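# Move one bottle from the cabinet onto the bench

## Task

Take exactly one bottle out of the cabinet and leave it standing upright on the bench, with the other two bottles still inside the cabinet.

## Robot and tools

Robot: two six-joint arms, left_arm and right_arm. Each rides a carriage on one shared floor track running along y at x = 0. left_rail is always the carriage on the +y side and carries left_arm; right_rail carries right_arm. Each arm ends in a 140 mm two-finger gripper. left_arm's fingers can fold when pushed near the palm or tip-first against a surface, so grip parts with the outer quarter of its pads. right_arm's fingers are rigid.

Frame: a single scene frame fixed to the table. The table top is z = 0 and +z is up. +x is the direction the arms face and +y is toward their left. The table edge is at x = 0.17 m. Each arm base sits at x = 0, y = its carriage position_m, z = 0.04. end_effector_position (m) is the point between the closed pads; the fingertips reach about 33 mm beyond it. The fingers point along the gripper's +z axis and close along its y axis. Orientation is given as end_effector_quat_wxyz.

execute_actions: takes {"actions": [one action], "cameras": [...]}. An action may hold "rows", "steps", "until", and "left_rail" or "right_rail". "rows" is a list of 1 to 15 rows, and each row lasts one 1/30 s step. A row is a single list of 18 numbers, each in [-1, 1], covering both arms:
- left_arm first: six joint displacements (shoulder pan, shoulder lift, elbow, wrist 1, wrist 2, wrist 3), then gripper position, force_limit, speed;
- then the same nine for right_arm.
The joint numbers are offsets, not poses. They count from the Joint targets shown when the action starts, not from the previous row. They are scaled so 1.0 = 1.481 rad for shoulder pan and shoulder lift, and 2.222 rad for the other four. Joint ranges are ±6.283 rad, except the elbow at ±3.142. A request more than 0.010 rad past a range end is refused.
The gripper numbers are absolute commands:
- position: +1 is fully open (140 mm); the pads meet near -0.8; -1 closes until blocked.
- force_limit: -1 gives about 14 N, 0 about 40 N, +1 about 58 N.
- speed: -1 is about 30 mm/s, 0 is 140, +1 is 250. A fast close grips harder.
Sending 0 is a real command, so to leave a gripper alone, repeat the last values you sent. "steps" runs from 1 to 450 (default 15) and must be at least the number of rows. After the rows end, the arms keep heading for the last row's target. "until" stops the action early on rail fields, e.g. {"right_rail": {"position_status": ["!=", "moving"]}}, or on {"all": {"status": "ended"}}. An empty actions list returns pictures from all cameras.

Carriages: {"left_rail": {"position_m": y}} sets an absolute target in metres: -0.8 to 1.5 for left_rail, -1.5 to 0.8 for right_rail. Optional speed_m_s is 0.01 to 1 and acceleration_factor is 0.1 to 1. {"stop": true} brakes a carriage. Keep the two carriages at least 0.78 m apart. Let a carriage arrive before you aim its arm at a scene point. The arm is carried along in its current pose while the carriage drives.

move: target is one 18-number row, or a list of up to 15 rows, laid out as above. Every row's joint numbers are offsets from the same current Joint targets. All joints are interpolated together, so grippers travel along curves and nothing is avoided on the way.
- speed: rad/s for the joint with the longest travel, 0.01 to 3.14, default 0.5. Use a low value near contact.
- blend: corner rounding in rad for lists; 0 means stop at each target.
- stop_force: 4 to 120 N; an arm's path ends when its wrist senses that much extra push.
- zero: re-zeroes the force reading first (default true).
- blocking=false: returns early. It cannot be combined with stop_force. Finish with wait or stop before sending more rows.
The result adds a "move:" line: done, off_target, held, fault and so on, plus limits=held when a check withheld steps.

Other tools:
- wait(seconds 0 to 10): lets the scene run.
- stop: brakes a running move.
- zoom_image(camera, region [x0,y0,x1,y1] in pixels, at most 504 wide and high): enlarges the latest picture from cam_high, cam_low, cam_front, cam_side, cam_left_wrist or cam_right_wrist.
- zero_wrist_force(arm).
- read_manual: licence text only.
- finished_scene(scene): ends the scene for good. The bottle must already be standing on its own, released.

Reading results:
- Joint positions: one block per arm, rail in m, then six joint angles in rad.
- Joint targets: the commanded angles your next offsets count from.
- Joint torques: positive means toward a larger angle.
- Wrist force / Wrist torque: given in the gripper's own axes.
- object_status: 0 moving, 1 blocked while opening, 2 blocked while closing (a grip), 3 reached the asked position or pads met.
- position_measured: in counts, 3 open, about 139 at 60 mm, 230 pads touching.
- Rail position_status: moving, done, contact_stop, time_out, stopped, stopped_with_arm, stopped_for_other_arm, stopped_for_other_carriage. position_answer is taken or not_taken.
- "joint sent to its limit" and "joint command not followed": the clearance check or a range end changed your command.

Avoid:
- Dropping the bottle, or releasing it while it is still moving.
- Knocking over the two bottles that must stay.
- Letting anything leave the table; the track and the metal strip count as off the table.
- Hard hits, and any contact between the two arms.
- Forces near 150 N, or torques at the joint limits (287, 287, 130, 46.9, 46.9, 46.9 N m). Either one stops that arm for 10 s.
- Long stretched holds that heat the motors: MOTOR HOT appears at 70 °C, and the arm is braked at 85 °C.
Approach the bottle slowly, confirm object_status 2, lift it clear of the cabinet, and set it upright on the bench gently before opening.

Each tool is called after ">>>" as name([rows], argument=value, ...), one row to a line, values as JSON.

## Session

>>> execute_actions(actions=[], cameras=["all"])

Scene clock: 0.00 s.
left_arm: end_effector_position=(+0.3563, +1.1101, +0.5790) position_measured=3 object_status=3 end_effector_quat_wxyz=(+0.000, +0.000, +1.000, +0.000) | right_arm: end_effector_position=(+0.3563, -1.0349, +0.5790) position_measured=3 object_status=3 end_effector_quat_wxyz=(+0.000, +0.000, +1.000, +0.000)
Joint positions: left_arm=[1.032 -0.281 -2.157 1.821 -1.235 -1.571 -0.28] | right_arm=[-1.113 -0.28 -2.157 1.821 -1.235 -1.571 -0.28]
Joint velocities: within noise
Joint torques (N m): no reading
Wrist force (N): no reading
Wrist torque (N m): no reading
Wrist force, peak (N): no reading
Joint targets: left_arm=[1.032 -0.281 -2.157 1.821 -1.235 -1.571 -0.280] | right_arm=[-1.113 -0.280 -2.157 1.821 -1.235 -1.571 -0.280]
Tool commands: left_gripper/position=+1.0 left_gripper/force_limit=+1.0 left_gripper/speed=+1.0 right_gripper/position=+1.0 right_gripper/force_limit=+1.0 right_gripper/speed=+1.0
left_rail: position_m=1.032 position_status=done
right_rail: position_m=-1.113 position_status=done
camera_calibration:
cam_left_wrist: T_world_to_cam=[[0.00931407, 0.999817, -0.0167044, -1.08956], [0.956184, -0.00401669, 0.292738, -0.499657], [0.292617, -0.0186991, -0.956047, 0.655973], [0, 0, 0, 1]] pos_world=[0.295963, 1.09962, 0.755209]
cam_right_wrist: T_world_to_cam=[[-0.01286, 0.999448, 0.0306443, 1.02392], [0.93641, 0.00128974, 0.350905, -0.540865], [0.350671, 0.0332083, -0.93591, 0.636735], [0, 0, 0, 1]] pos_world=[0.296355, -1.0438, 0.754341]

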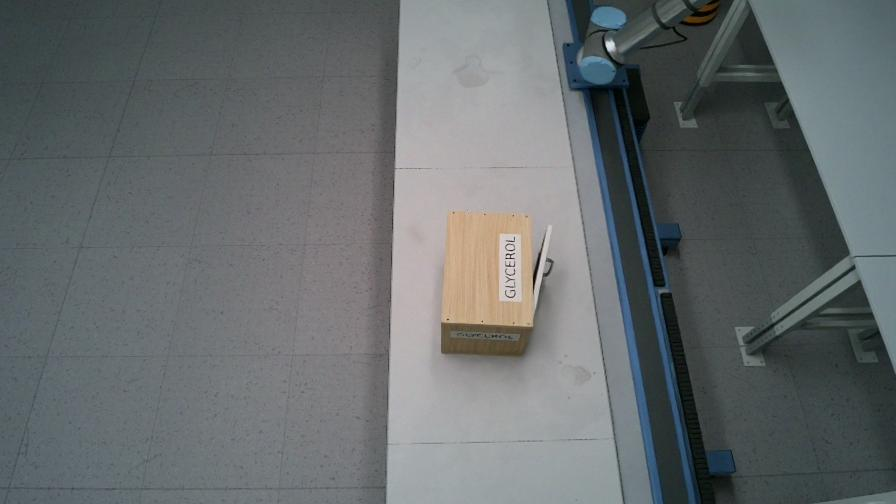

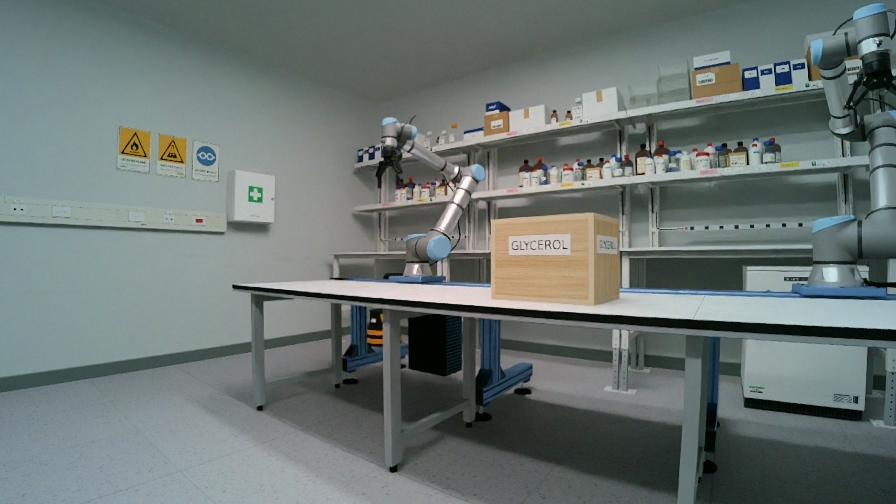

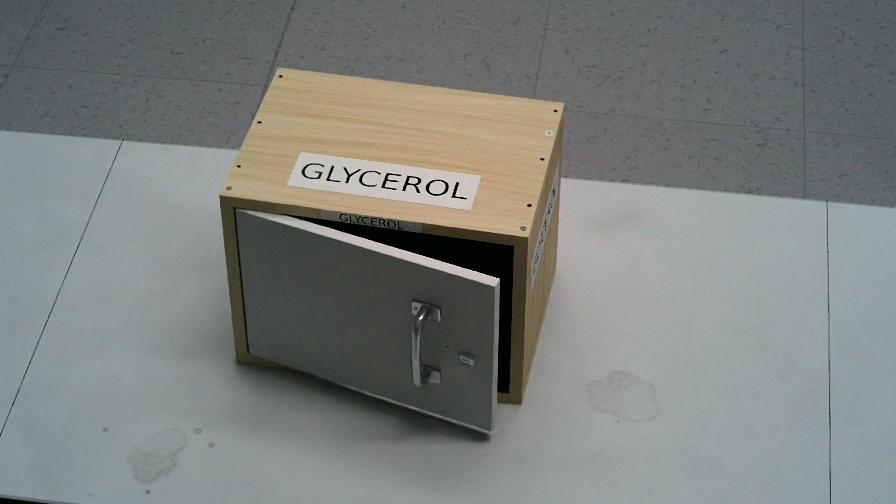

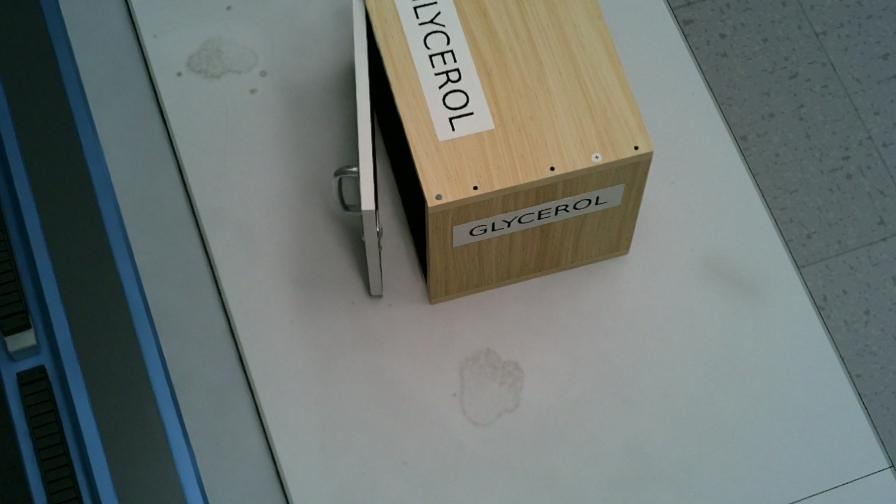

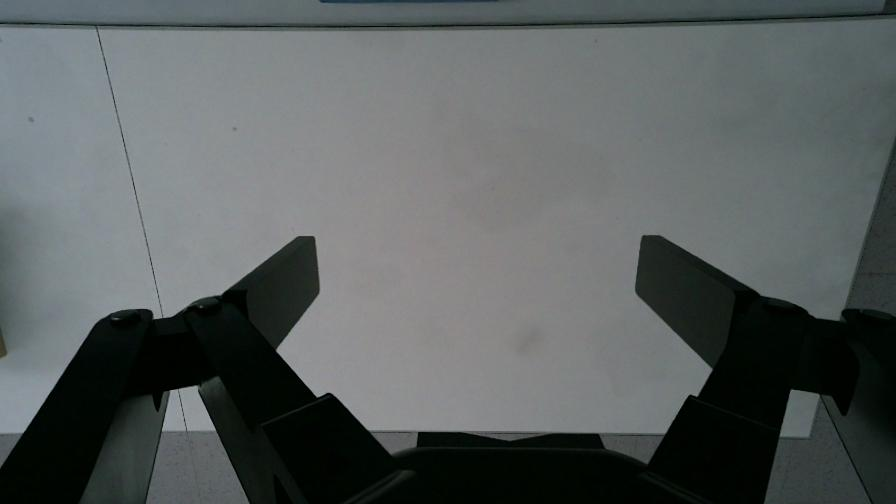

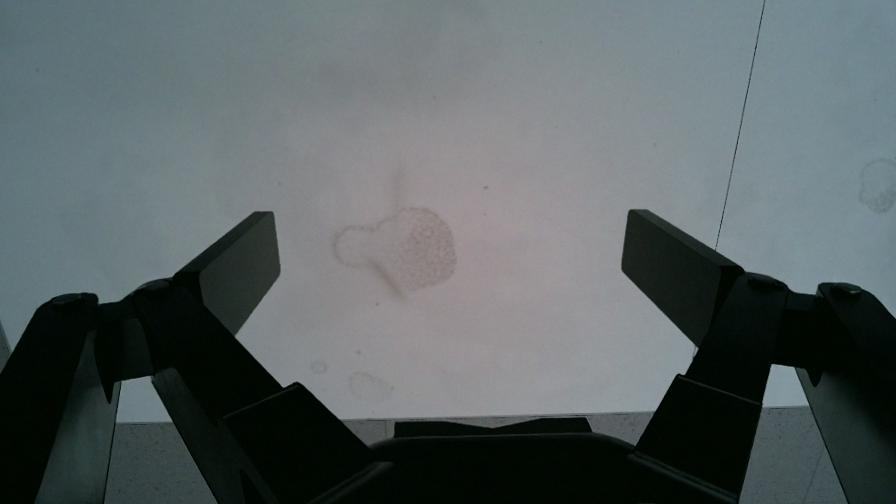

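>>> zoom_image(camera="cam_front", region=[360, 260, 540, 440])

>>> zoom_image(camera="cam_side", region=[310, 120, 490, 300])

>>> zoom_image(camera="cam_high", region=[420, 200, 580, 360])

Scaled by 2.800 from the camera's 896x504 image, which has a finer 1280x720 frame.

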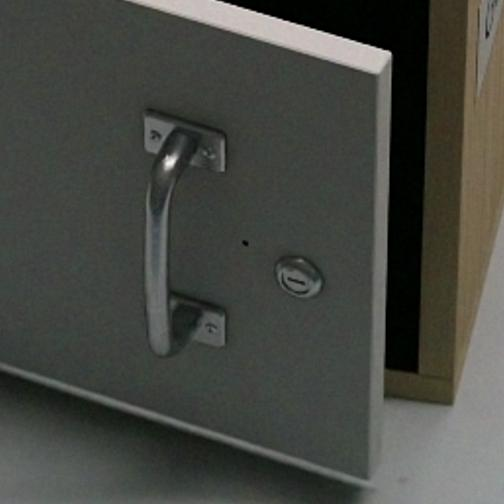

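Scaled by 2.800 from the camera's 896x504 image, which has a finer 1280x720 frame.

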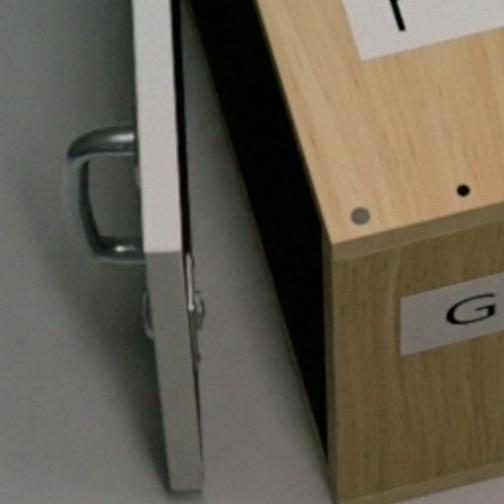

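Scaled by 3.150 from the camera's 896x504 image, which has a finer 1280x720 frame.

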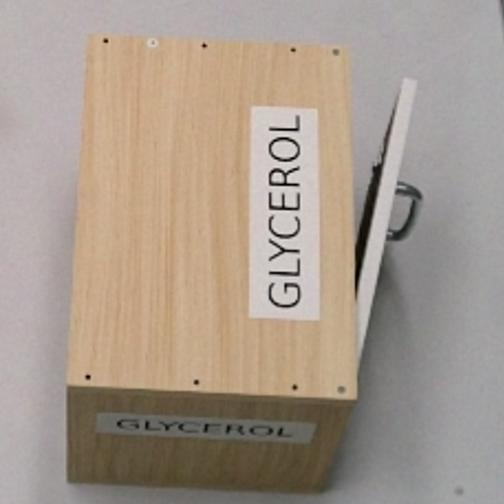

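>>> move([
  [0,0,0,0,0,0,1,1,1,-0.5766,0,0,-0.4059,0.9743,0.126,-0.32,0,0],
  [0,0,0,0,0,0,1,1,1,-0.5766,0.04,-0.95,-0.4059,0.9743,0.126,-0.32,0,0],
], blend=[0.5, 0], speed=[1.1, 1.2])

Scene clock: 67.70 s.
left_arm: end_effector_position=(+0.3563, +1.1101, +0.5790) position_measured=3 object_status=3 end_effector_quat_wxyz=(+0.000, +0.000, +1.000, +0.000) | right_arm: end_effector_position=(+0.0428, -0.1249, +0.9770) position_measured=169 object_status=3 end_effector_quat_wxyz=(-0.438, +0.718, -0.509, +0.181)
Joint positions: left_arm=[1.032 -0.281 -2.157 1.821 -1.235 -1.571 -0.28] | right_arm=[-1.113 -1.135 -2.097 -0.29 -2.137 0.594 -0.001]
Joint torques (N m): left_arm=[0.79 -0.34 -48.59 -4.75 -0.42 -0.09] | right_arm=[-17.76 102.03 33.33 6.92 -3.06 2.89]
Wrist force (N): left_arm=[0.3 0.1 -0.2] | right_arm=[-0.8 -1.5 1.7]
Wrist torque (N m): left_arm=[0.03 -0.08 0.00] | right_arm=[-0.10 0.16 -0.04]
Wrist force, peak (N): left_arm=[0.7 0.3 0.0] | right_arm=[-3.4 2.4 4.5]
Joint targets: left_arm=[1.032 -0.281 -2.157 1.821 -1.235 -1.571 -0.280] | right_arm=[-1.113 -1.135 -2.098 -0.290 -2.137 0.594 -0.001]
left_rail: position_m=1.032 position_status=done
right_rail: position_m=-1.113 position_status=done
move: done

>>> move(target=[0,0,0,0,0,0,1,1,1,0.0007,-0.0065,-0.7869,0,0,0,-0.32,0,0], speed=1.0)

>>> execute_actions([
  {"right_rail": {"position_m": -0.565, "speed_m_s": 0.5, "acceleration_factor": 0.5}, "steps": 150, "until": {"right_rail": {"position_status": ["!=", "moving"]}}},
], cameras=["cam_right_wrist", "cam_front", "cam_side"])

>>> zoom_image(camera="cam_right_wrist", region=[320, 40, 600, 280])

Scene clock: 77.13 s.
left_arm: end_effector_position=(+0.3563, +1.1101, +0.5790) position_measured=3 object_status=3 end_effector_quat_wxyz=(+0.000, +0.000, +1.000, +0.000) | right_arm: end_effector_position=(+0.2315, -0.5310, +0.1452) position_measured=169 object_status=3 end_effector_quat_wxyz=(+0.055, +0.705, -0.055, +0.705)
Joint positions: left_arm=[1.032 -0.281 -2.157 1.821 -1.235 -1.571 -0.28] | right_arm=[-1.113 -1.134 -2.107 -2.038 -2.137 0.594 -0.001]
Joint torques (N m): left_arm=[0.17 -1.51 -48.14 -4.27 -0.38 -0.18] | right_arm=[17.4 52.8 16.92 0.49 -0.06 2.56]
Wrist force (N): left_arm=[0.1 0.2 -0.3] | right_arm=[2.2 0.3 3.1]
Wrist torque (N m): left_arm=[0.05 -0.02 -0.01] | right_arm=[-0.34 0.00 0.14]
Wrist force, peak (N): left_arm=[0.6 -0.4 -0.1] | right_arm=[0.1 3.5 5.3]
Joint targets: left_arm=[1.032 -0.281 -2.157 1.821 -1.235 -1.571 -0.280] | right_arm=[-1.113 -1.134 -2.107 -2.038 -2.137 0.594 -0.001]
left_rail: position_m=1.032 position_status=done
right_rail: position_m=-1.113 position_status=done
move: done

Scene clock: 79.07 s.
left_arm: end_effector_position=(+0.3563, +1.1101, +0.5790) position_measured=3 object_status=3 end_effector_quat_wxyz=(+0.000, +0.000, +1.000, +0.000) | right_arm: end_effector_position=(+0.2316, +0.0173, +0.1452) position_measured=169 object_status=3 end_effector_quat_wxyz=(+0.055, +0.705, -0.055, +0.705)
Joint positions: left_arm=[1.032 -0.281 -2.157 1.821 -1.235 -1.571 -0.28] | right_arm=[-0.565 -1.134 -2.107 -2.038 -2.137 0.594 -0.001]
Joint torques (N m): left_arm=[1.18 -1.45 -48.66 -4.68 -0.16 0.26] | right_arm=[13.2 60.99 20.05 0.52 -0.93 2.74]
Wrist force (N): left_arm=[0.1 -0.3 0.0] | right_arm=[2.4 -0.2 2.8]
Wrist torque (N m): left_arm=[-0.06 -0.03 -0.01] | right_arm=[-0.46 -0.04 0.14]
Wrist force, peak (N): left_arm=[0.6 -0.2 -0.1] | right_arm=[2.4 1.6 3.6]
Joint targets: left_arm=[1.032 -0.281 -2.157 1.821 -1.235 -1.571 -0.280] | right_arm=[-0.565 -1.134 -2.107 -2.038 -2.137 0.594 -0.001]
Tool commands: left_gripper/position=+1.0 left_gripper/force_limit=+1.0 left_gripper/speed=+1.0 right_gripper/position=-0.32 right_gripper/force_limit=+0.0 right_gripper/speed=+0.0
left_rail: position_m=1.032 position_status=done
right_rail: position_m=-0.565 speed_m_s=0.50 position_status=done
camera_calibration:
cam_right_wrist: T_world_to_cam=[[-0.186379, -0.982394, 0.0128213, 0.061041], [-0.347085, 0.053629, -0.936299, 0.210046], [0.919127, -0.178957, -0.35097, 0.0266761], [0, 0, 0, 1]] pos_world=[0.0597619, 0.0534756, 0.205246]
Images, in order (width x height): cam_front 896x504, cam_side 896x504, cam_right_wrist 896x504.

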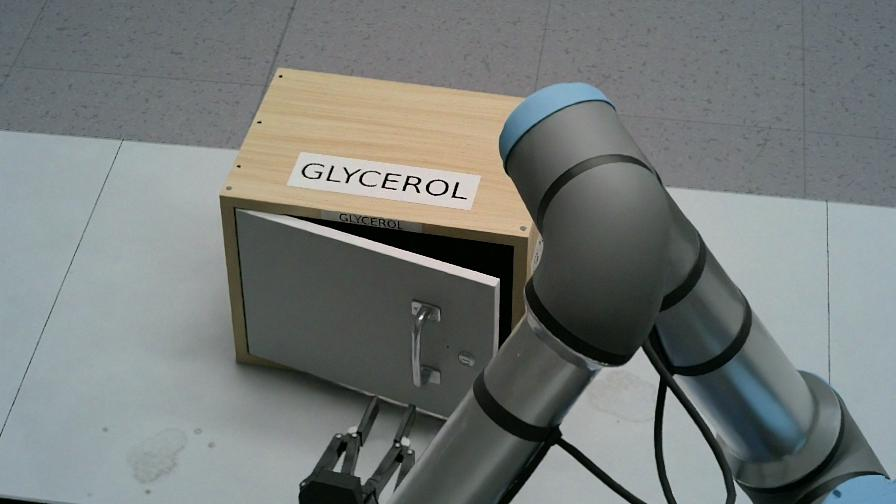

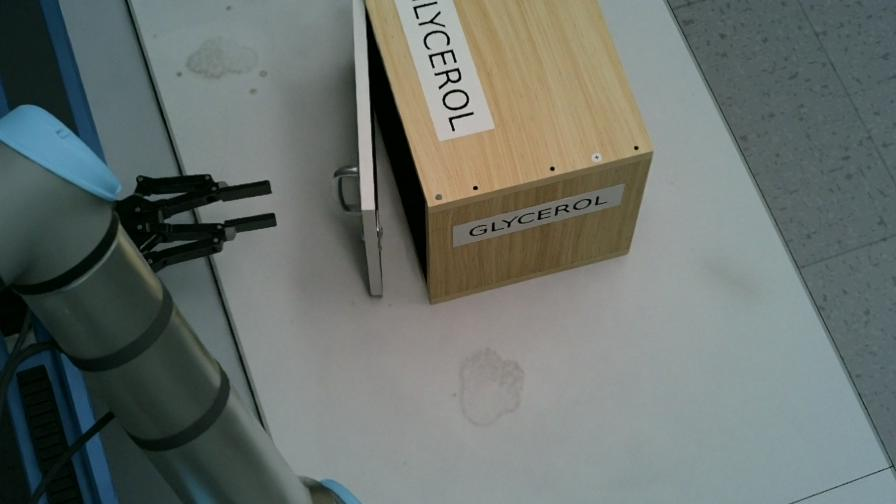

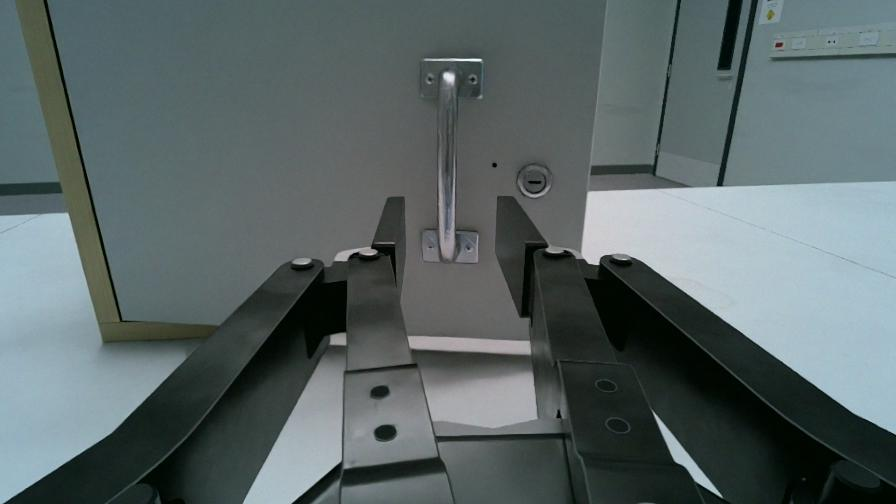

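Scaled by 1.800 from the camera's 896x504 image, which has a finer 1280x720 frame.

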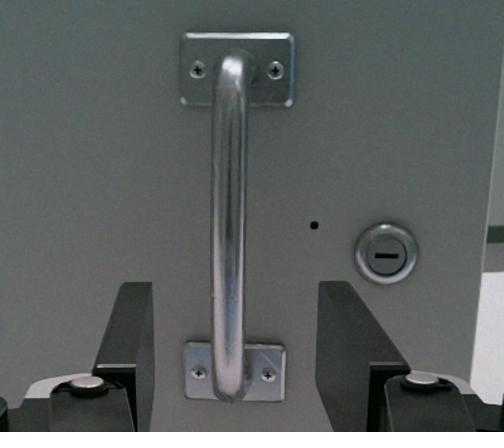

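>>> execute_actions([
  {"right_rail": {"position_m": -0.5665, "speed_m_s": 0.1}, "steps": 60, "until": {"right_rail": {"position_status": ["!=", "moving"]}}},
])

>>> move([
  [0,0,0,0,0,0,1,1,1,-0.09642,0.01608,-0.02248,0.01122,-0.06432,0.0005,-0.32,0,0],
  [0,0,0,0,0,0,1,1,1,-0.09642,0.01608,-0.02248,0.01122,-0.06432,0.0005,-1,0,-1],
], speed=[0.15, 0.1], cameras=["cam_right_wrist"])

Scene clock: 102.20 s.
left_arm: end_effector_position=(+0.3563, +1.1101, +0.5790) position_measured=3 object_status=3 end_effector_quat_wxyz=(+0.000, +0.000, +1.000, +0.000) | right_arm: end_effector_position=(+0.2316, +0.0158, +0.1452) position_measured=169 object_status=3 end_effector_quat_wxyz=(+0.055, +0.705, -0.055, +0.705)
Joint positions: left_arm=[1.032 -0.281 -2.157 1.821 -1.235 -1.571 -0.28] | right_arm=[-0.566 -1.134 -2.107 -2.038 -2.137 0.594 -0.001]
Joint torques (N m): left_arm=[-0.44 -1.75 -48.25 -4.52 -0.35 0] | right_arm=[-1.2 81.69 21.03 0.64 1.03 2.54]
Wrist force (N): left_arm=[0.0 0.0 -0.1] | right_arm=[2.1 -0.1 2.9]
Wrist torque (N m): left_arm=[-0.01 -0.01 -0.01] | right_arm=[-0.44 0.02 0.14]
Wrist force, peak (N): left_arm=[0.6 -0.3 -0.3] | right_arm=[2.4 0.1 3.3]
Joint targets: left_arm=[1.032 -0.281 -2.157 1.821 -1.235 -1.571 -0.280] | right_arm=[-0.566 -1.134 -2.107 -2.038 -2.137 0.594 -0.001]
Tool commands: left_gripper/position=+1.0 left_gripper/force_limit=+1.0 left_gripper/speed=+1.0 right_gripper/position=-0.32 right_gripper/force_limit=+0.0 right_gripper/speed=+0.0
left_rail: position_m=1.032 position_status=done
right_rail: position_m=-0.566 position_m_goal=-0.567 speed_m_s=0.10 position_status=done

Scene clock: 105.13 s.
left_arm: end_effector_position=(+0.3563, +1.1101, +0.5790) position_measured=3 object_status=3 end_effector_quat_wxyz=(+0.000, +0.000, +1.000, +0.000) | right_arm: end_effector_position=(+0.3305, -0.0001, +0.1449) position_measured=215 object_status=0 end_effector_quat_wxyz=(+0.055, +0.705, -0.055, +0.705)
Joint positions: left_arm=[1.032 -0.281 -2.157 1.821 -1.235 -1.571 -0.28] | right_arm=[-0.567 -1.276 -2.083 -2.088 -2.112 0.451 0.001]
Joint torques (N m): left_arm=[-0.31 0.15 -47.99 -4.55 -0.45 0.24] | right_arm=[-18.49 86.68 16.62 -3.07 7.16 2.7]
Wrist force (N): left_arm=[-0.1 -0.1 -0.2] | right_arm=[2.4 -14.2 7.1]
Wrist torque (N m): left_arm=[-0.01 0.03 -0.01] | right_arm=[-0.05 0.07 0.11]
Wrist force, peak (N): left_arm=[0.5 -0.1 -0.5] | right_arm=[2.4 -18.3 4.4]
Joint targets: left_arm=[1.032 -0.281 -2.157 1.821 -1.235 -1.571 -0.280] | right_arm=[-0.566 -1.276 -2.083 -2.088 -2.112 0.451 0.001]
left_rail: position_m=1.032 position_status=done
right_rail: position_m=-0.567 speed_m_s=0.10 position_status=done
move: done
camera_calibration:
cam_right_wrist: T_world_to_cam=[[-0.18639, -0.982394, 0.0127027, 0.0624116], [-0.346569, 0.0536454, -0.936489, 0.244887], [0.91932, -0.178954, -0.350466, -0.0676149], [0, 0, 0, 1]] pos_world=[0.158663, 0.0360757, 0.204845]
Images, in order (width x height): cam_right_wrist 896x504.

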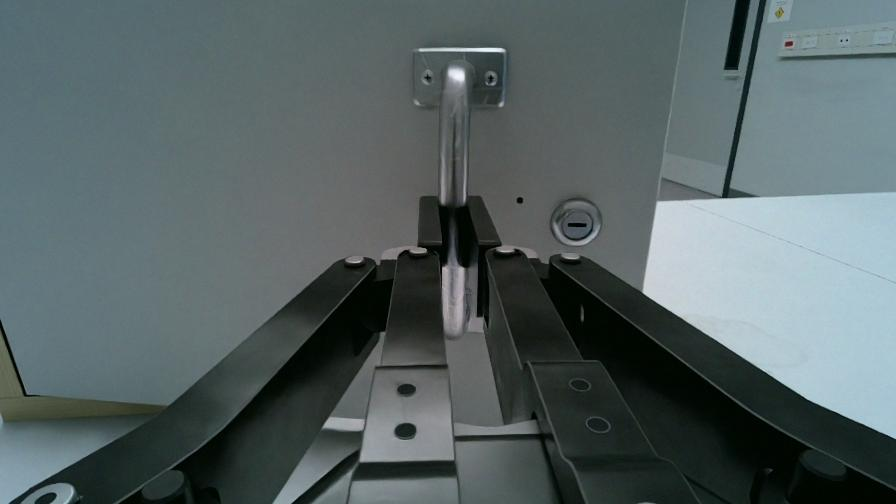

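>>> move([
  [0,0,0,0,0,0,1,1,1,0.01984,-0.04851,0.06526,-0.03302,0.06075,0,-1,0,-1],
  [0,0,0,0,0,0,1,1,1,0.0239,-0.09496,0.12802,-0.06481,0.10273,0,-1,0,-1],
  [0,0,0,0,0,0,1,1,1,0.01172,-0.1554,0.20981,-0.10632,0.14959,0,-1,0,-1],
  [0,0,0,0,0,0,1,1,1,-0.01098,-0.22608,0.30573,-0.15513,0.1973,0,-1,0,-1],
  [0,0,0,0,0,0,1,1,1,-0.03488,-0.28864,0.39072,-0.19842,0.23635,0,-1,0,-1],
  [0,0,0,0,0,0,1,1,1,-0.06446,-0.36276,0.49168,-0.24998,0.27948,0,-1,0,-1],
  [0,0,0,0,0,0,1,1,1,-0.08476,-0.43101,0.58474,-0.29755,0.30522,0,-1,0,-1],
], blend=[0.02, 0.03, 0.03, 0.03, 0.03, 0.03, 0], speed=[0.13, 0.17, 0.2, 0.2, 0.2, 0.2, 0.2], stop_force=45, cameras=["cam_front", "cam_side", "cam_high"])

Scene clock: 137.93 s.
left_arm: end_effector_position=(+0.3563, +1.1101, +0.5790) position_measured=3 object_status=3 end_effector_quat_wxyz=(+0.000, +0.000, +1.000, +0.000) | right_arm: end_effector_position=(+0.1833, +0.2606, +0.1445) position_measured=215 object_status=2 end_effector_quat_wxyz=(+0.327, +0.627, -0.327, +0.627)
Joint positions: left_arm=[1.032 -0.281 -2.157 1.821 -1.235 -1.571 -0.28] | right_arm=[-0.566 -1.402 -2.722 -0.789 -2.773 1.129 0.001]
Joint torques (N m): left_arm=[-1.03 -0.15 -48.32 -4.23 -0.21 0.14] | right_arm=[-30.91 89.43 44.17 2.23 -3.72 2.73]
Wrist force (N): left_arm=[0.1 -0.3 -0.2] | right_arm=[24.6 15.8 -3.5]
Wrist torque (N m): left_arm=[-0.06 -0.02 -0.01] | right_arm=[-1.02 0.29 -0.46]
Wrist force, peak (N): left_arm=[0.5 0.3 -0.6] | right_arm=[25.7 16.8 -3.3]
Joint targets: left_arm=[1.032 -0.281 -2.157 1.821 -1.235 -1.571 -0.280] | right_arm=[-0.566 -1.402 -2.722 -0.789 -2.773 1.129 0.001]
left_rail: position_m=1.032 position_status=done
right_rail: position_m=-0.566 position_m_goal=-0.567 speed_m_s=0.10 position_status=done
move: done
Images, in order (width x height): cam_high 896x504, cam_front 896x504, cam_side 896x504.

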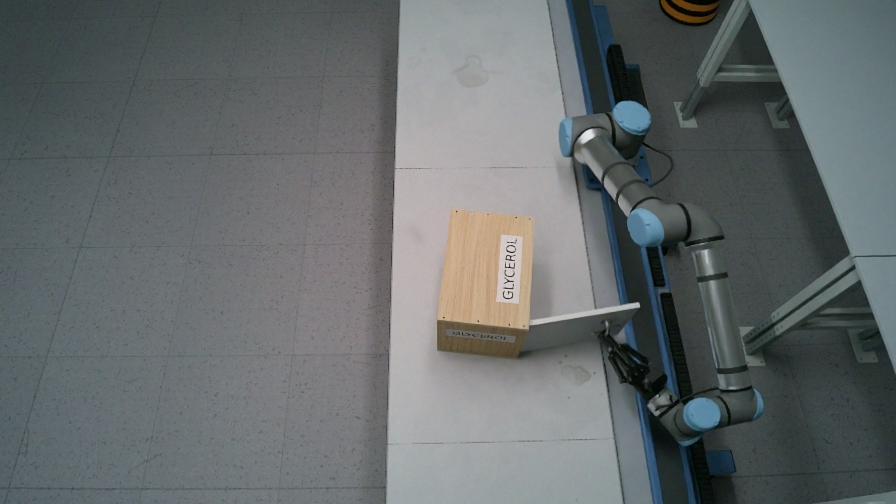

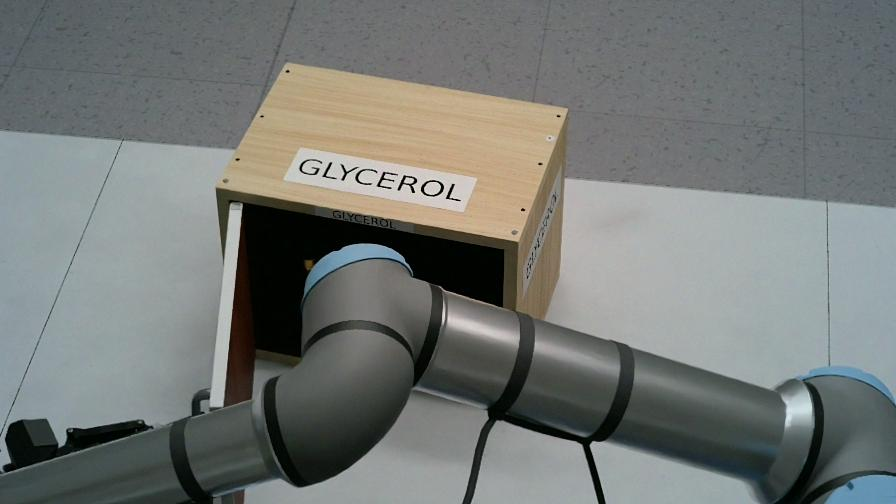

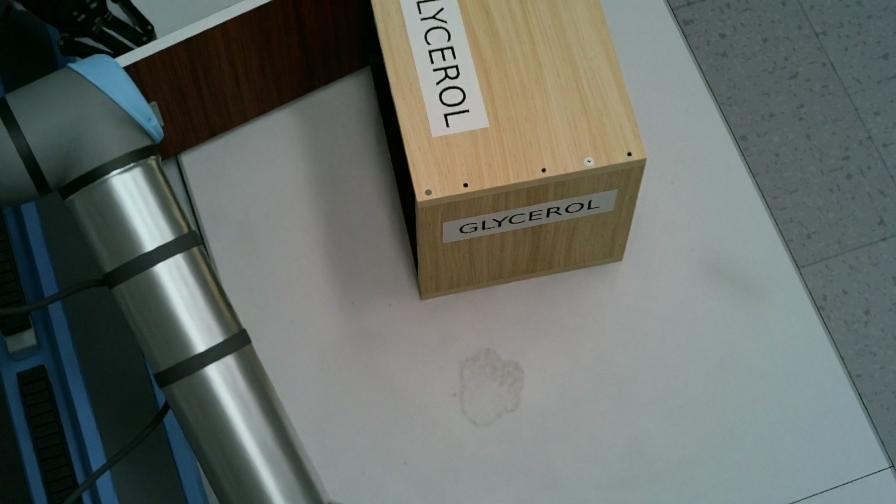

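>>> move([
  [0,0,0,0,0,0,1,1,1,0,0,0,0,0,0,-0.32,0,-0.5],
  [0,0,0,0,0,0,1,1,1,0.01785,-0.10629,0.14621,-0.07501,0.01177,0,-0.32,0,-0.5],
], speed=[0.2, 0.25])

>>> execute_actions([
  {"right_rail": {"position_m": -0.4465, "speed_m_s": 0.3, "acceleration_factor": 0.4}, "steps": 150, "until": {"right_rail": {"position_status": ["!=", "moving"]}}},
], cameras=["cam_front", "cam_side", "cam_high"])

Scene clock: 170.17 s.
left_arm: end_effector_position=(+0.3563, +1.1101, +0.5790) position_measured=3 object_status=3 end_effector_quat_wxyz=(+0.000, +0.000, +1.000, +0.000) | right_arm: end_effector_position=(+0.1427, +0.3180, +0.1452) position_measured=169 object_status=3 end_effector_quat_wxyz=(+0.326, +0.627, -0.327, +0.627)
Joint positions: left_arm=[1.032 -0.281 -2.157 1.821 -1.235 -1.571 -0.28] | right_arm=[-0.566 -1.376 -2.879 -0.464 -2.94 1.155 0.001]
Joint torques (N m): left_arm=[-1.64 1.57 -47.5 -4.4 -0.58 0.34] | right_arm=[17.54 111.5 51.11 -5.66 2.37 2.18]
Wrist force (N): left_arm=[0.3 -0.1 -0.1] | right_arm=[2.3 0.1 2.7]
Wrist torque (N m): left_arm=[-0.03 -0.08 -0.01] | right_arm=[-0.39 -0.01 0.11]
Wrist force, peak (N): left_arm=[0.5 0.2 -0.6] | right_arm=[25.2 16.3 -3.3]
Joint targets: left_arm=[1.032 -0.281 -2.157 1.821 -1.235 -1.571 -0.280] | right_arm=[-0.566 -1.376 -2.879 -0.464 -2.940 1.155 0.001]
left_rail: position_m=1.032 position_status=done
right_rail: position_m=-0.566 position_m_goal=-0.567 speed_m_s=0.10 position_status=done
move: done

Scene clock: 171.27 s.
left_arm: end_effector_position=(+0.3563, +1.1101, +0.5790) position_measured=3 object_status=3 end_effector_quat_wxyz=(+0.000, +0.000, +1.000, +0.000) | right_arm: end_effector_position=(+0.1426, +0.4380, +0.1452) position_measured=169 object_status=3 end_effector_quat_wxyz=(+0.326, +0.627, -0.327, +0.627)
Joint positions: left_arm=[1.032 -0.281 -2.157 1.821 -1.235 -1.571 -0.28] | right_arm=[-0.447 -1.376 -2.879 -0.464 -2.94 1.155 0.001]
Joint torques (N m): left_arm=[-0.91 1 -47.64 -4.48 -0.45 0.18] | right_arm=[15.43 115.45 44.04 -3.22 0.96 2.04]
Wrist force (N): left_arm=[0.2 0.1 -0.1] | right_arm=[1.9 0.2 2.9]
Wrist torque (N m): left_arm=[0.02 -0.05 -0.01] | right_arm=[-0.35 0.06 0.11]
Wrist force, peak (N): left_arm=[0.3 -0.1 -0.6] | right_arm=[2.3 0.9 4.5]
Joint targets: left_arm=[1.032 -0.281 -2.157 1.821 -1.235 -1.571 -0.280] | right_arm=[-0.446 -1.376 -2.879 -0.464 -2.940 1.155 0.001]
Tool commands: left_gripper/position=+1.0 left_gripper/force_limit=+1.0 left_gripper/speed=+1.0 right_gripper/position=-0.32 right_gripper/force_limit=+0.0 right_gripper/speed=-0.5
left_rail: position_m=1.032 position_status=done
right_rail: position_m=-0.447 position_m_goal=-0.446 speed_m_s=0.30 position_status=done
Images, in order (width x height): cam_high 896x504, cam_front 896x504, cam_side 896x504.

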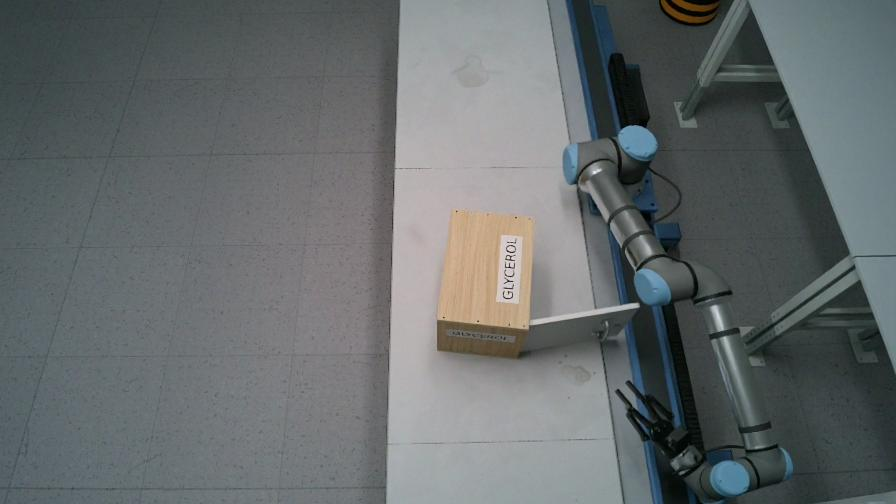

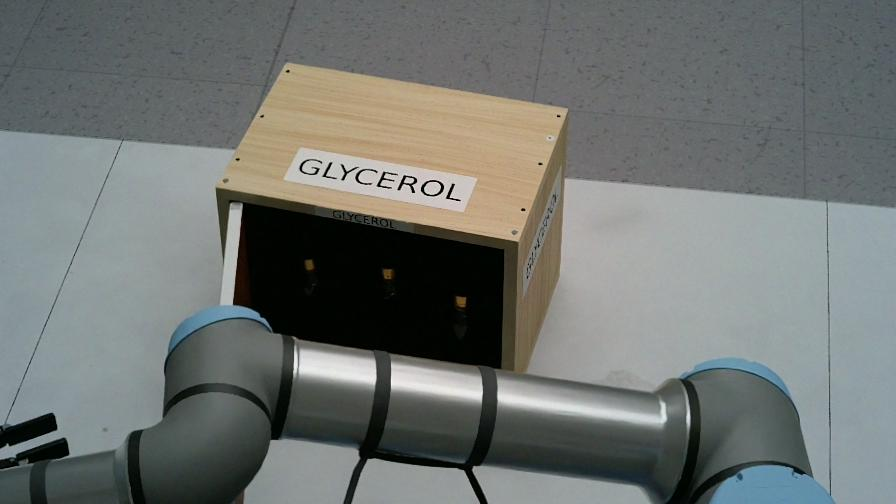

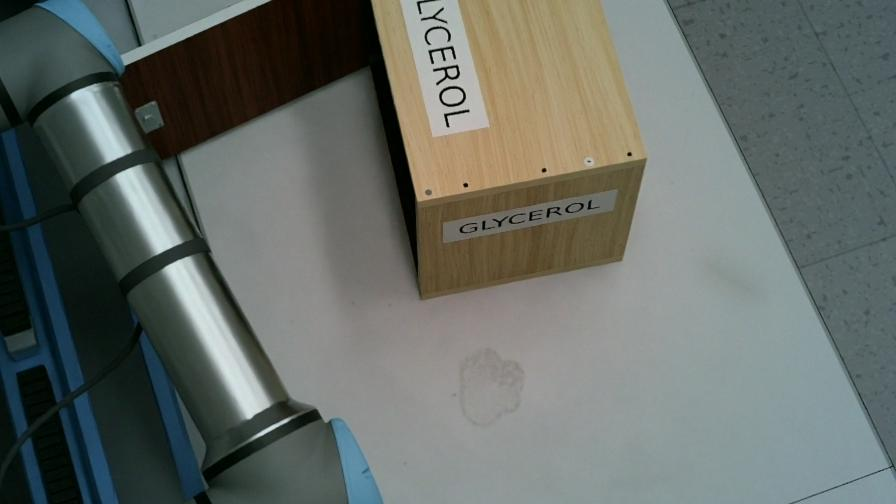

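>>> move([
  [0,0,0,0,0,0,1,1,1,0.0158,0.32816,-0.18163,-0.03718,-0.02886,-0.0005,-0.1,0,-0.5],
  [0,0,0,0,0,0,1,1,1,0.10069,0.90659,-0.72896,0.12462,-0.31004,-0.0005,-0.1,0,-0.5],
  [0,0,0,0,0,0,1,1,1,0.0072,0.54502,-0.77812,0.41478,-0.37235,-0.0005,-0.1,0,-0.5],
], blend=[0.1, 0.12, 0], speed=[0.5, 0.8, 0.5], cameras=["cam_front", "cam_side", "cam_right_wrist"])

>>> zoom_image(camera="cam_right_wrist", region=[250, 100, 650, 320])

Scene clock: 237.87 s.
left_arm: end_effector_position=(+0.3563, +1.1101, +0.5790) position_measured=3 object_status=3 end_effector_quat_wxyz=(+0.000, +0.000, +1.000, +0.000) | right_arm: end_effector_position=(+0.3977, +0.0778, +0.1231) position_measured=141 object_status=3 end_effector_quat_wxyz=(+0.043, +0.706, -0.043, +0.706)
Joint positions: left_arm=[1.032 -0.281 -2.157 1.821 -1.235 -1.571 -0.28] | right_arm=[-0.446 -1.365 -2.072 -2.193 -2.018 0.328 -0.001]
Joint torques (N m): left_arm=[-0.01 1.32 -48.07 -4.38 -0.24 0.23] | right_arm=[-17.91 45.28 12.92 2.55 -1.89 -2.98]
Wrist force (N): left_arm=[0.1 -0.3 -0.2] | right_arm=[2.6 -0.3 3.2]
Wrist torque (N m): left_arm=[-0.06 -0.03 0.00] | right_arm=[-0.46 -0.09 0.44]
Wrist force, peak (N): left_arm=[0.5 0.0 -0.7] | right_arm=[3.2 1.6 3.6]
Joint targets: left_arm=[1.032 -0.281 -2.157 1.821 -1.235 -1.571 -0.280] | right_arm=[-0.446 -1.365 -2.072 -2.193 -2.018 0.328 -0.001]
left_rail: position_m=1.032 position_status=done
right_rail: position_m=-0.446 speed_m_s=0.30 position_status=done
move: done
camera_calibration:
cam_right_wrist: T_world_to_cam=[[-0.152332, -0.988239, 0.0134024, 0.138508], [-0.34841, 0.0410057, -0.936445, 0.245299], [0.924881, -0.14732, -0.350559, -0.127816], [0, 0, 0, 1]] pos_world=[0.224779, 0.107991, 0.183045]
Images, in order (width x height): cam_front 896x504, cam_side 896x504, cam_right_wrist 896x504.

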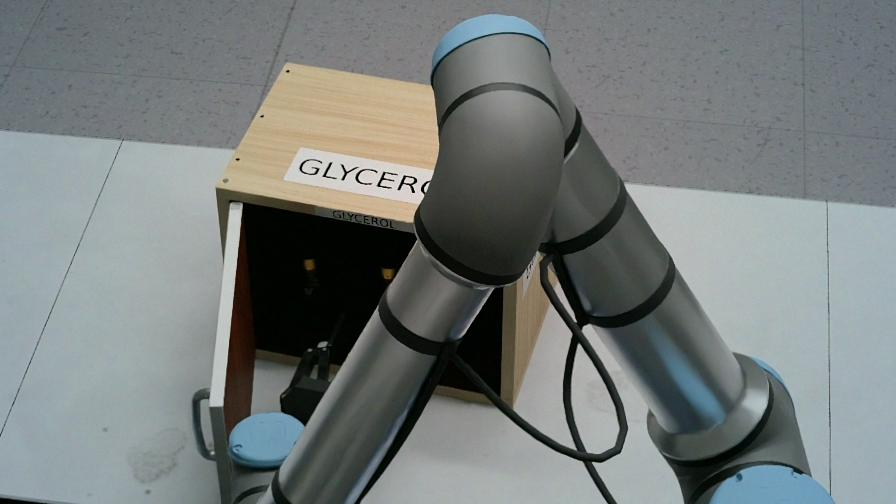

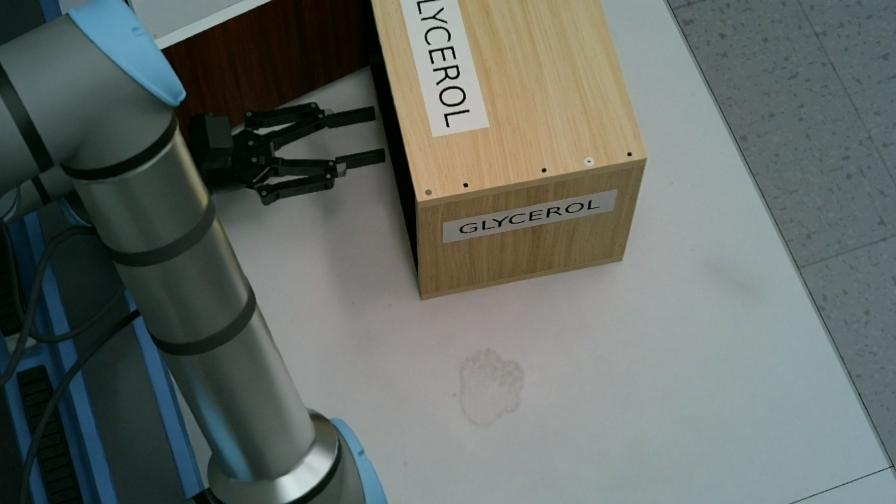

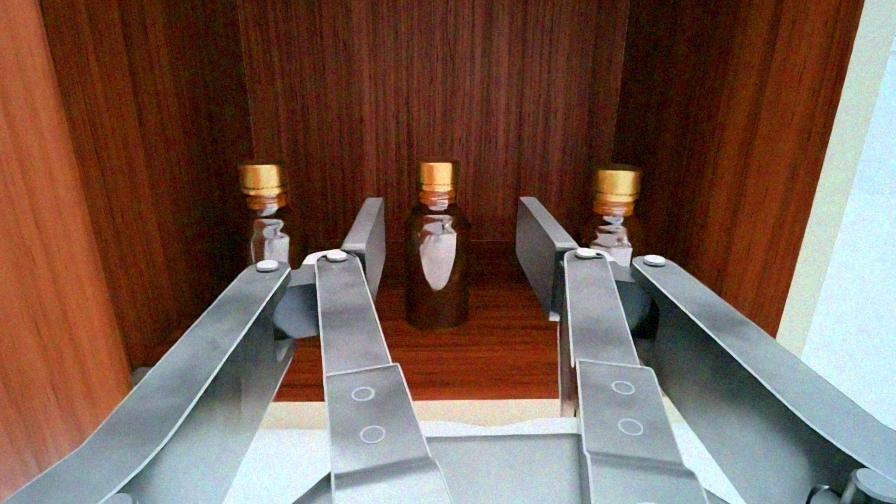

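Scaled by 1.260 from the camera's 896x504 image, which has a finer 1280x720 frame.

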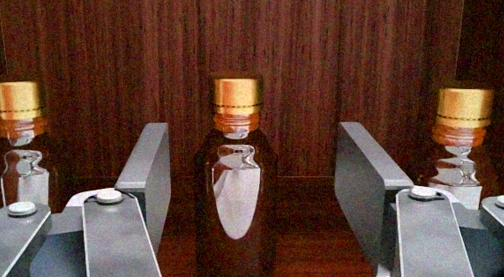

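>>> move([
  [0,0,0,0,0,0,1,1,1,-0.09428,-0.0049,0.00732,-0.00413,-0.06285,0.0005,-0.1,0,-0.5],
  [0,0,0,0,0,0,1,1,1,-0.15456,-0.00986,0.01455,-0.00806,-0.10303,0.0005,-0.1,0,-0.5],
], blend=[0.02, 0], speed=[0.13, 0.1], cameras=["cam_right_wrist"])

Scene clock: 265.40 s.
left_arm: end_effector_position=(+0.3563, +1.1101, +0.5790) position_measured=3 object_status=3 end_effector_quat_wxyz=(+0.000, +0.000, +1.000, +0.000) | right_arm: end_effector_position=(+0.5248, +0.0663, +0.1230) position_measured=141 object_status=3 end_effector_quat_wxyz=(+0.043, +0.706, -0.043, +0.706)
Joint positions: left_arm=[1.032 -0.281 -2.157 1.821 -1.235 -1.571 -0.28] | right_arm=[-0.447 -1.594 -2.086 -2.161 -2.036 0.099 0.001]
Joint torques (N m): left_arm=[-0.05 4.37 -47.71 -4.58 -0.6 0.3] | right_arm=[-16.78 47.45 27.18 -3.71 -2.18 3.05]
Wrist force (N): left_arm=[0.5 0.3 -0.2] | right_arm=[1.8 -0.1 3.2]
Wrist torque (N m): left_arm=[0.08 -0.10 -0.01] | right_arm=[-0.44 0.11 0.07]
Wrist force, peak (N): left_arm=[0.4 0.4 -0.5] | right_arm=[2.1 0.3 3.9]
Joint targets: left_arm=[1.032 -0.281 -2.157 1.821 -1.235 -1.571 -0.280] | right_arm=[-0.446 -1.594 -2.087 -2.161 -2.036 0.099 0.001]
left_rail: position_m=1.032 position_status=done
right_rail: position_m=-0.447 position_m_goal=-0.446 speed_m_s=0.30 position_status=done
move: done
camera_calibration:
cam_right_wrist: T_world_to_cam=[[-0.152331, -0.98825, 0.0125441, 0.146664], [-0.348295, 0.0418005, -0.936453, 0.289937], [0.924925, -0.14702, -0.35057, -0.247105], [0, 0, 0, 1]] pos_world=[0.351879, 0.096492, 0.183045]
Images, in order (width x height): cam_right_wrist 896x504.

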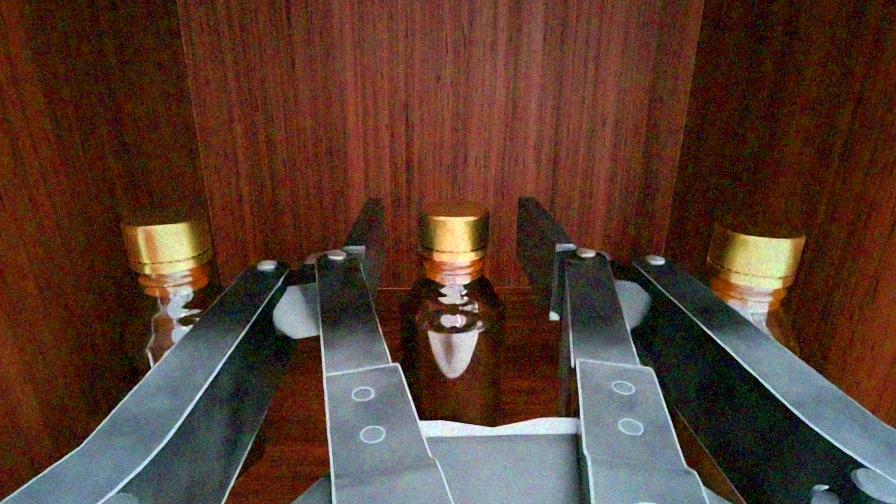

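>>> move([
  [0,0,0,0,0,0,1,1,1,0,0,0,0,0,0,-1,-0.1,-1],
  [0,0,0,0,0,0,1,1,1,0,0.02951,0.00149,-0.0208,0,0,-1,-0.1,-1],
], speed=[0.05, 0.05], cameras=["cam_right_wrist"])

Scene clock: 275.17 s.
left_arm: end_effector_position=(+0.3563, +1.1101, +0.5790) position_measured=3 object_status=3 end_effector_quat_wxyz=(+0.000, +0.000, +1.000, +0.000) | right_arm: end_effector_position=(+0.5250, +0.0665, +0.1481) position_measured=188 object_status=2 end_effector_quat_wxyz=(+0.043, +0.706, -0.044, +0.706) end_effector_velocity=(+0.001, +0.000, +0.003) end_effector_angular_velocity=(+0.003, +0.000, -0.001)
Joint positions: left_arm=[1.032 -0.281 -2.157 1.821 -1.235 -1.571 -0.28] | right_arm=[-0.447 -1.594 -2.043 -2.158 -2.082 0.099 0.001]
Joint velocities: left_arm=[within noise] | right_arm=[0 -0.002 0.005 0 -0.003 -0.001 0]
Joint torques (N m): left_arm=[-1.14 3.22 -47.85 -4.58 -0.59 0.35] | right_arm=[-16.11 87.2 30.46 -3.14 -1.3 2.51]
Wrist force (N): left_arm=[0.4 0.3 -0.4] | right_arm=[-0.7 0.2 2.8]
Wrist torque (N m): left_arm=[0.06 -0.09 -0.01] | right_arm=[-0.34 0.03 0.08]
Wrist force, peak (N): left_arm=[0.6 0.0 -0.6] | right_arm=[3.2 0.6 3.1]
Joint targets: left_arm=[1.032 -0.281 -2.157 1.821 -1.235 -1.571 -0.280] | right_arm=[-0.446 -1.594 -2.043 -2.158 -2.082 0.099 0.001]
left_rail: position_m=1.032 position_status=done
right_rail: position_m=-0.447 position_m_goal=-0.446 speed_m_s=0.30 position_status=done
move: done
camera_calibration:
cam_right_wrist: T_world_to_cam=[[-0.152324, -0.988261, 0.0117003, 0.146738], [-0.348269, 0.0425933, -0.936426, 0.313376], [0.924936, -0.146715, -0.350669, -0.238382], [0, 0, 0, 1]] pos_world=[0.351979, 0.0966934, 0.208144]
Images, in order (width x height): cam_right_wrist 896x504.

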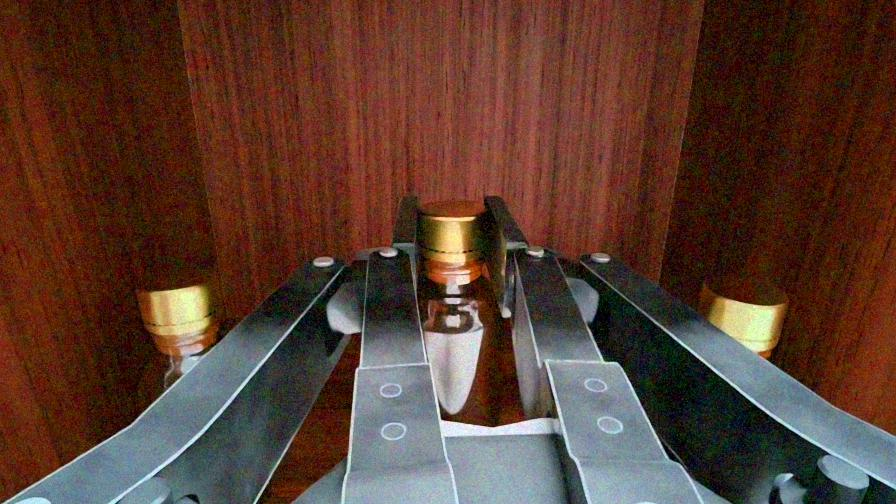

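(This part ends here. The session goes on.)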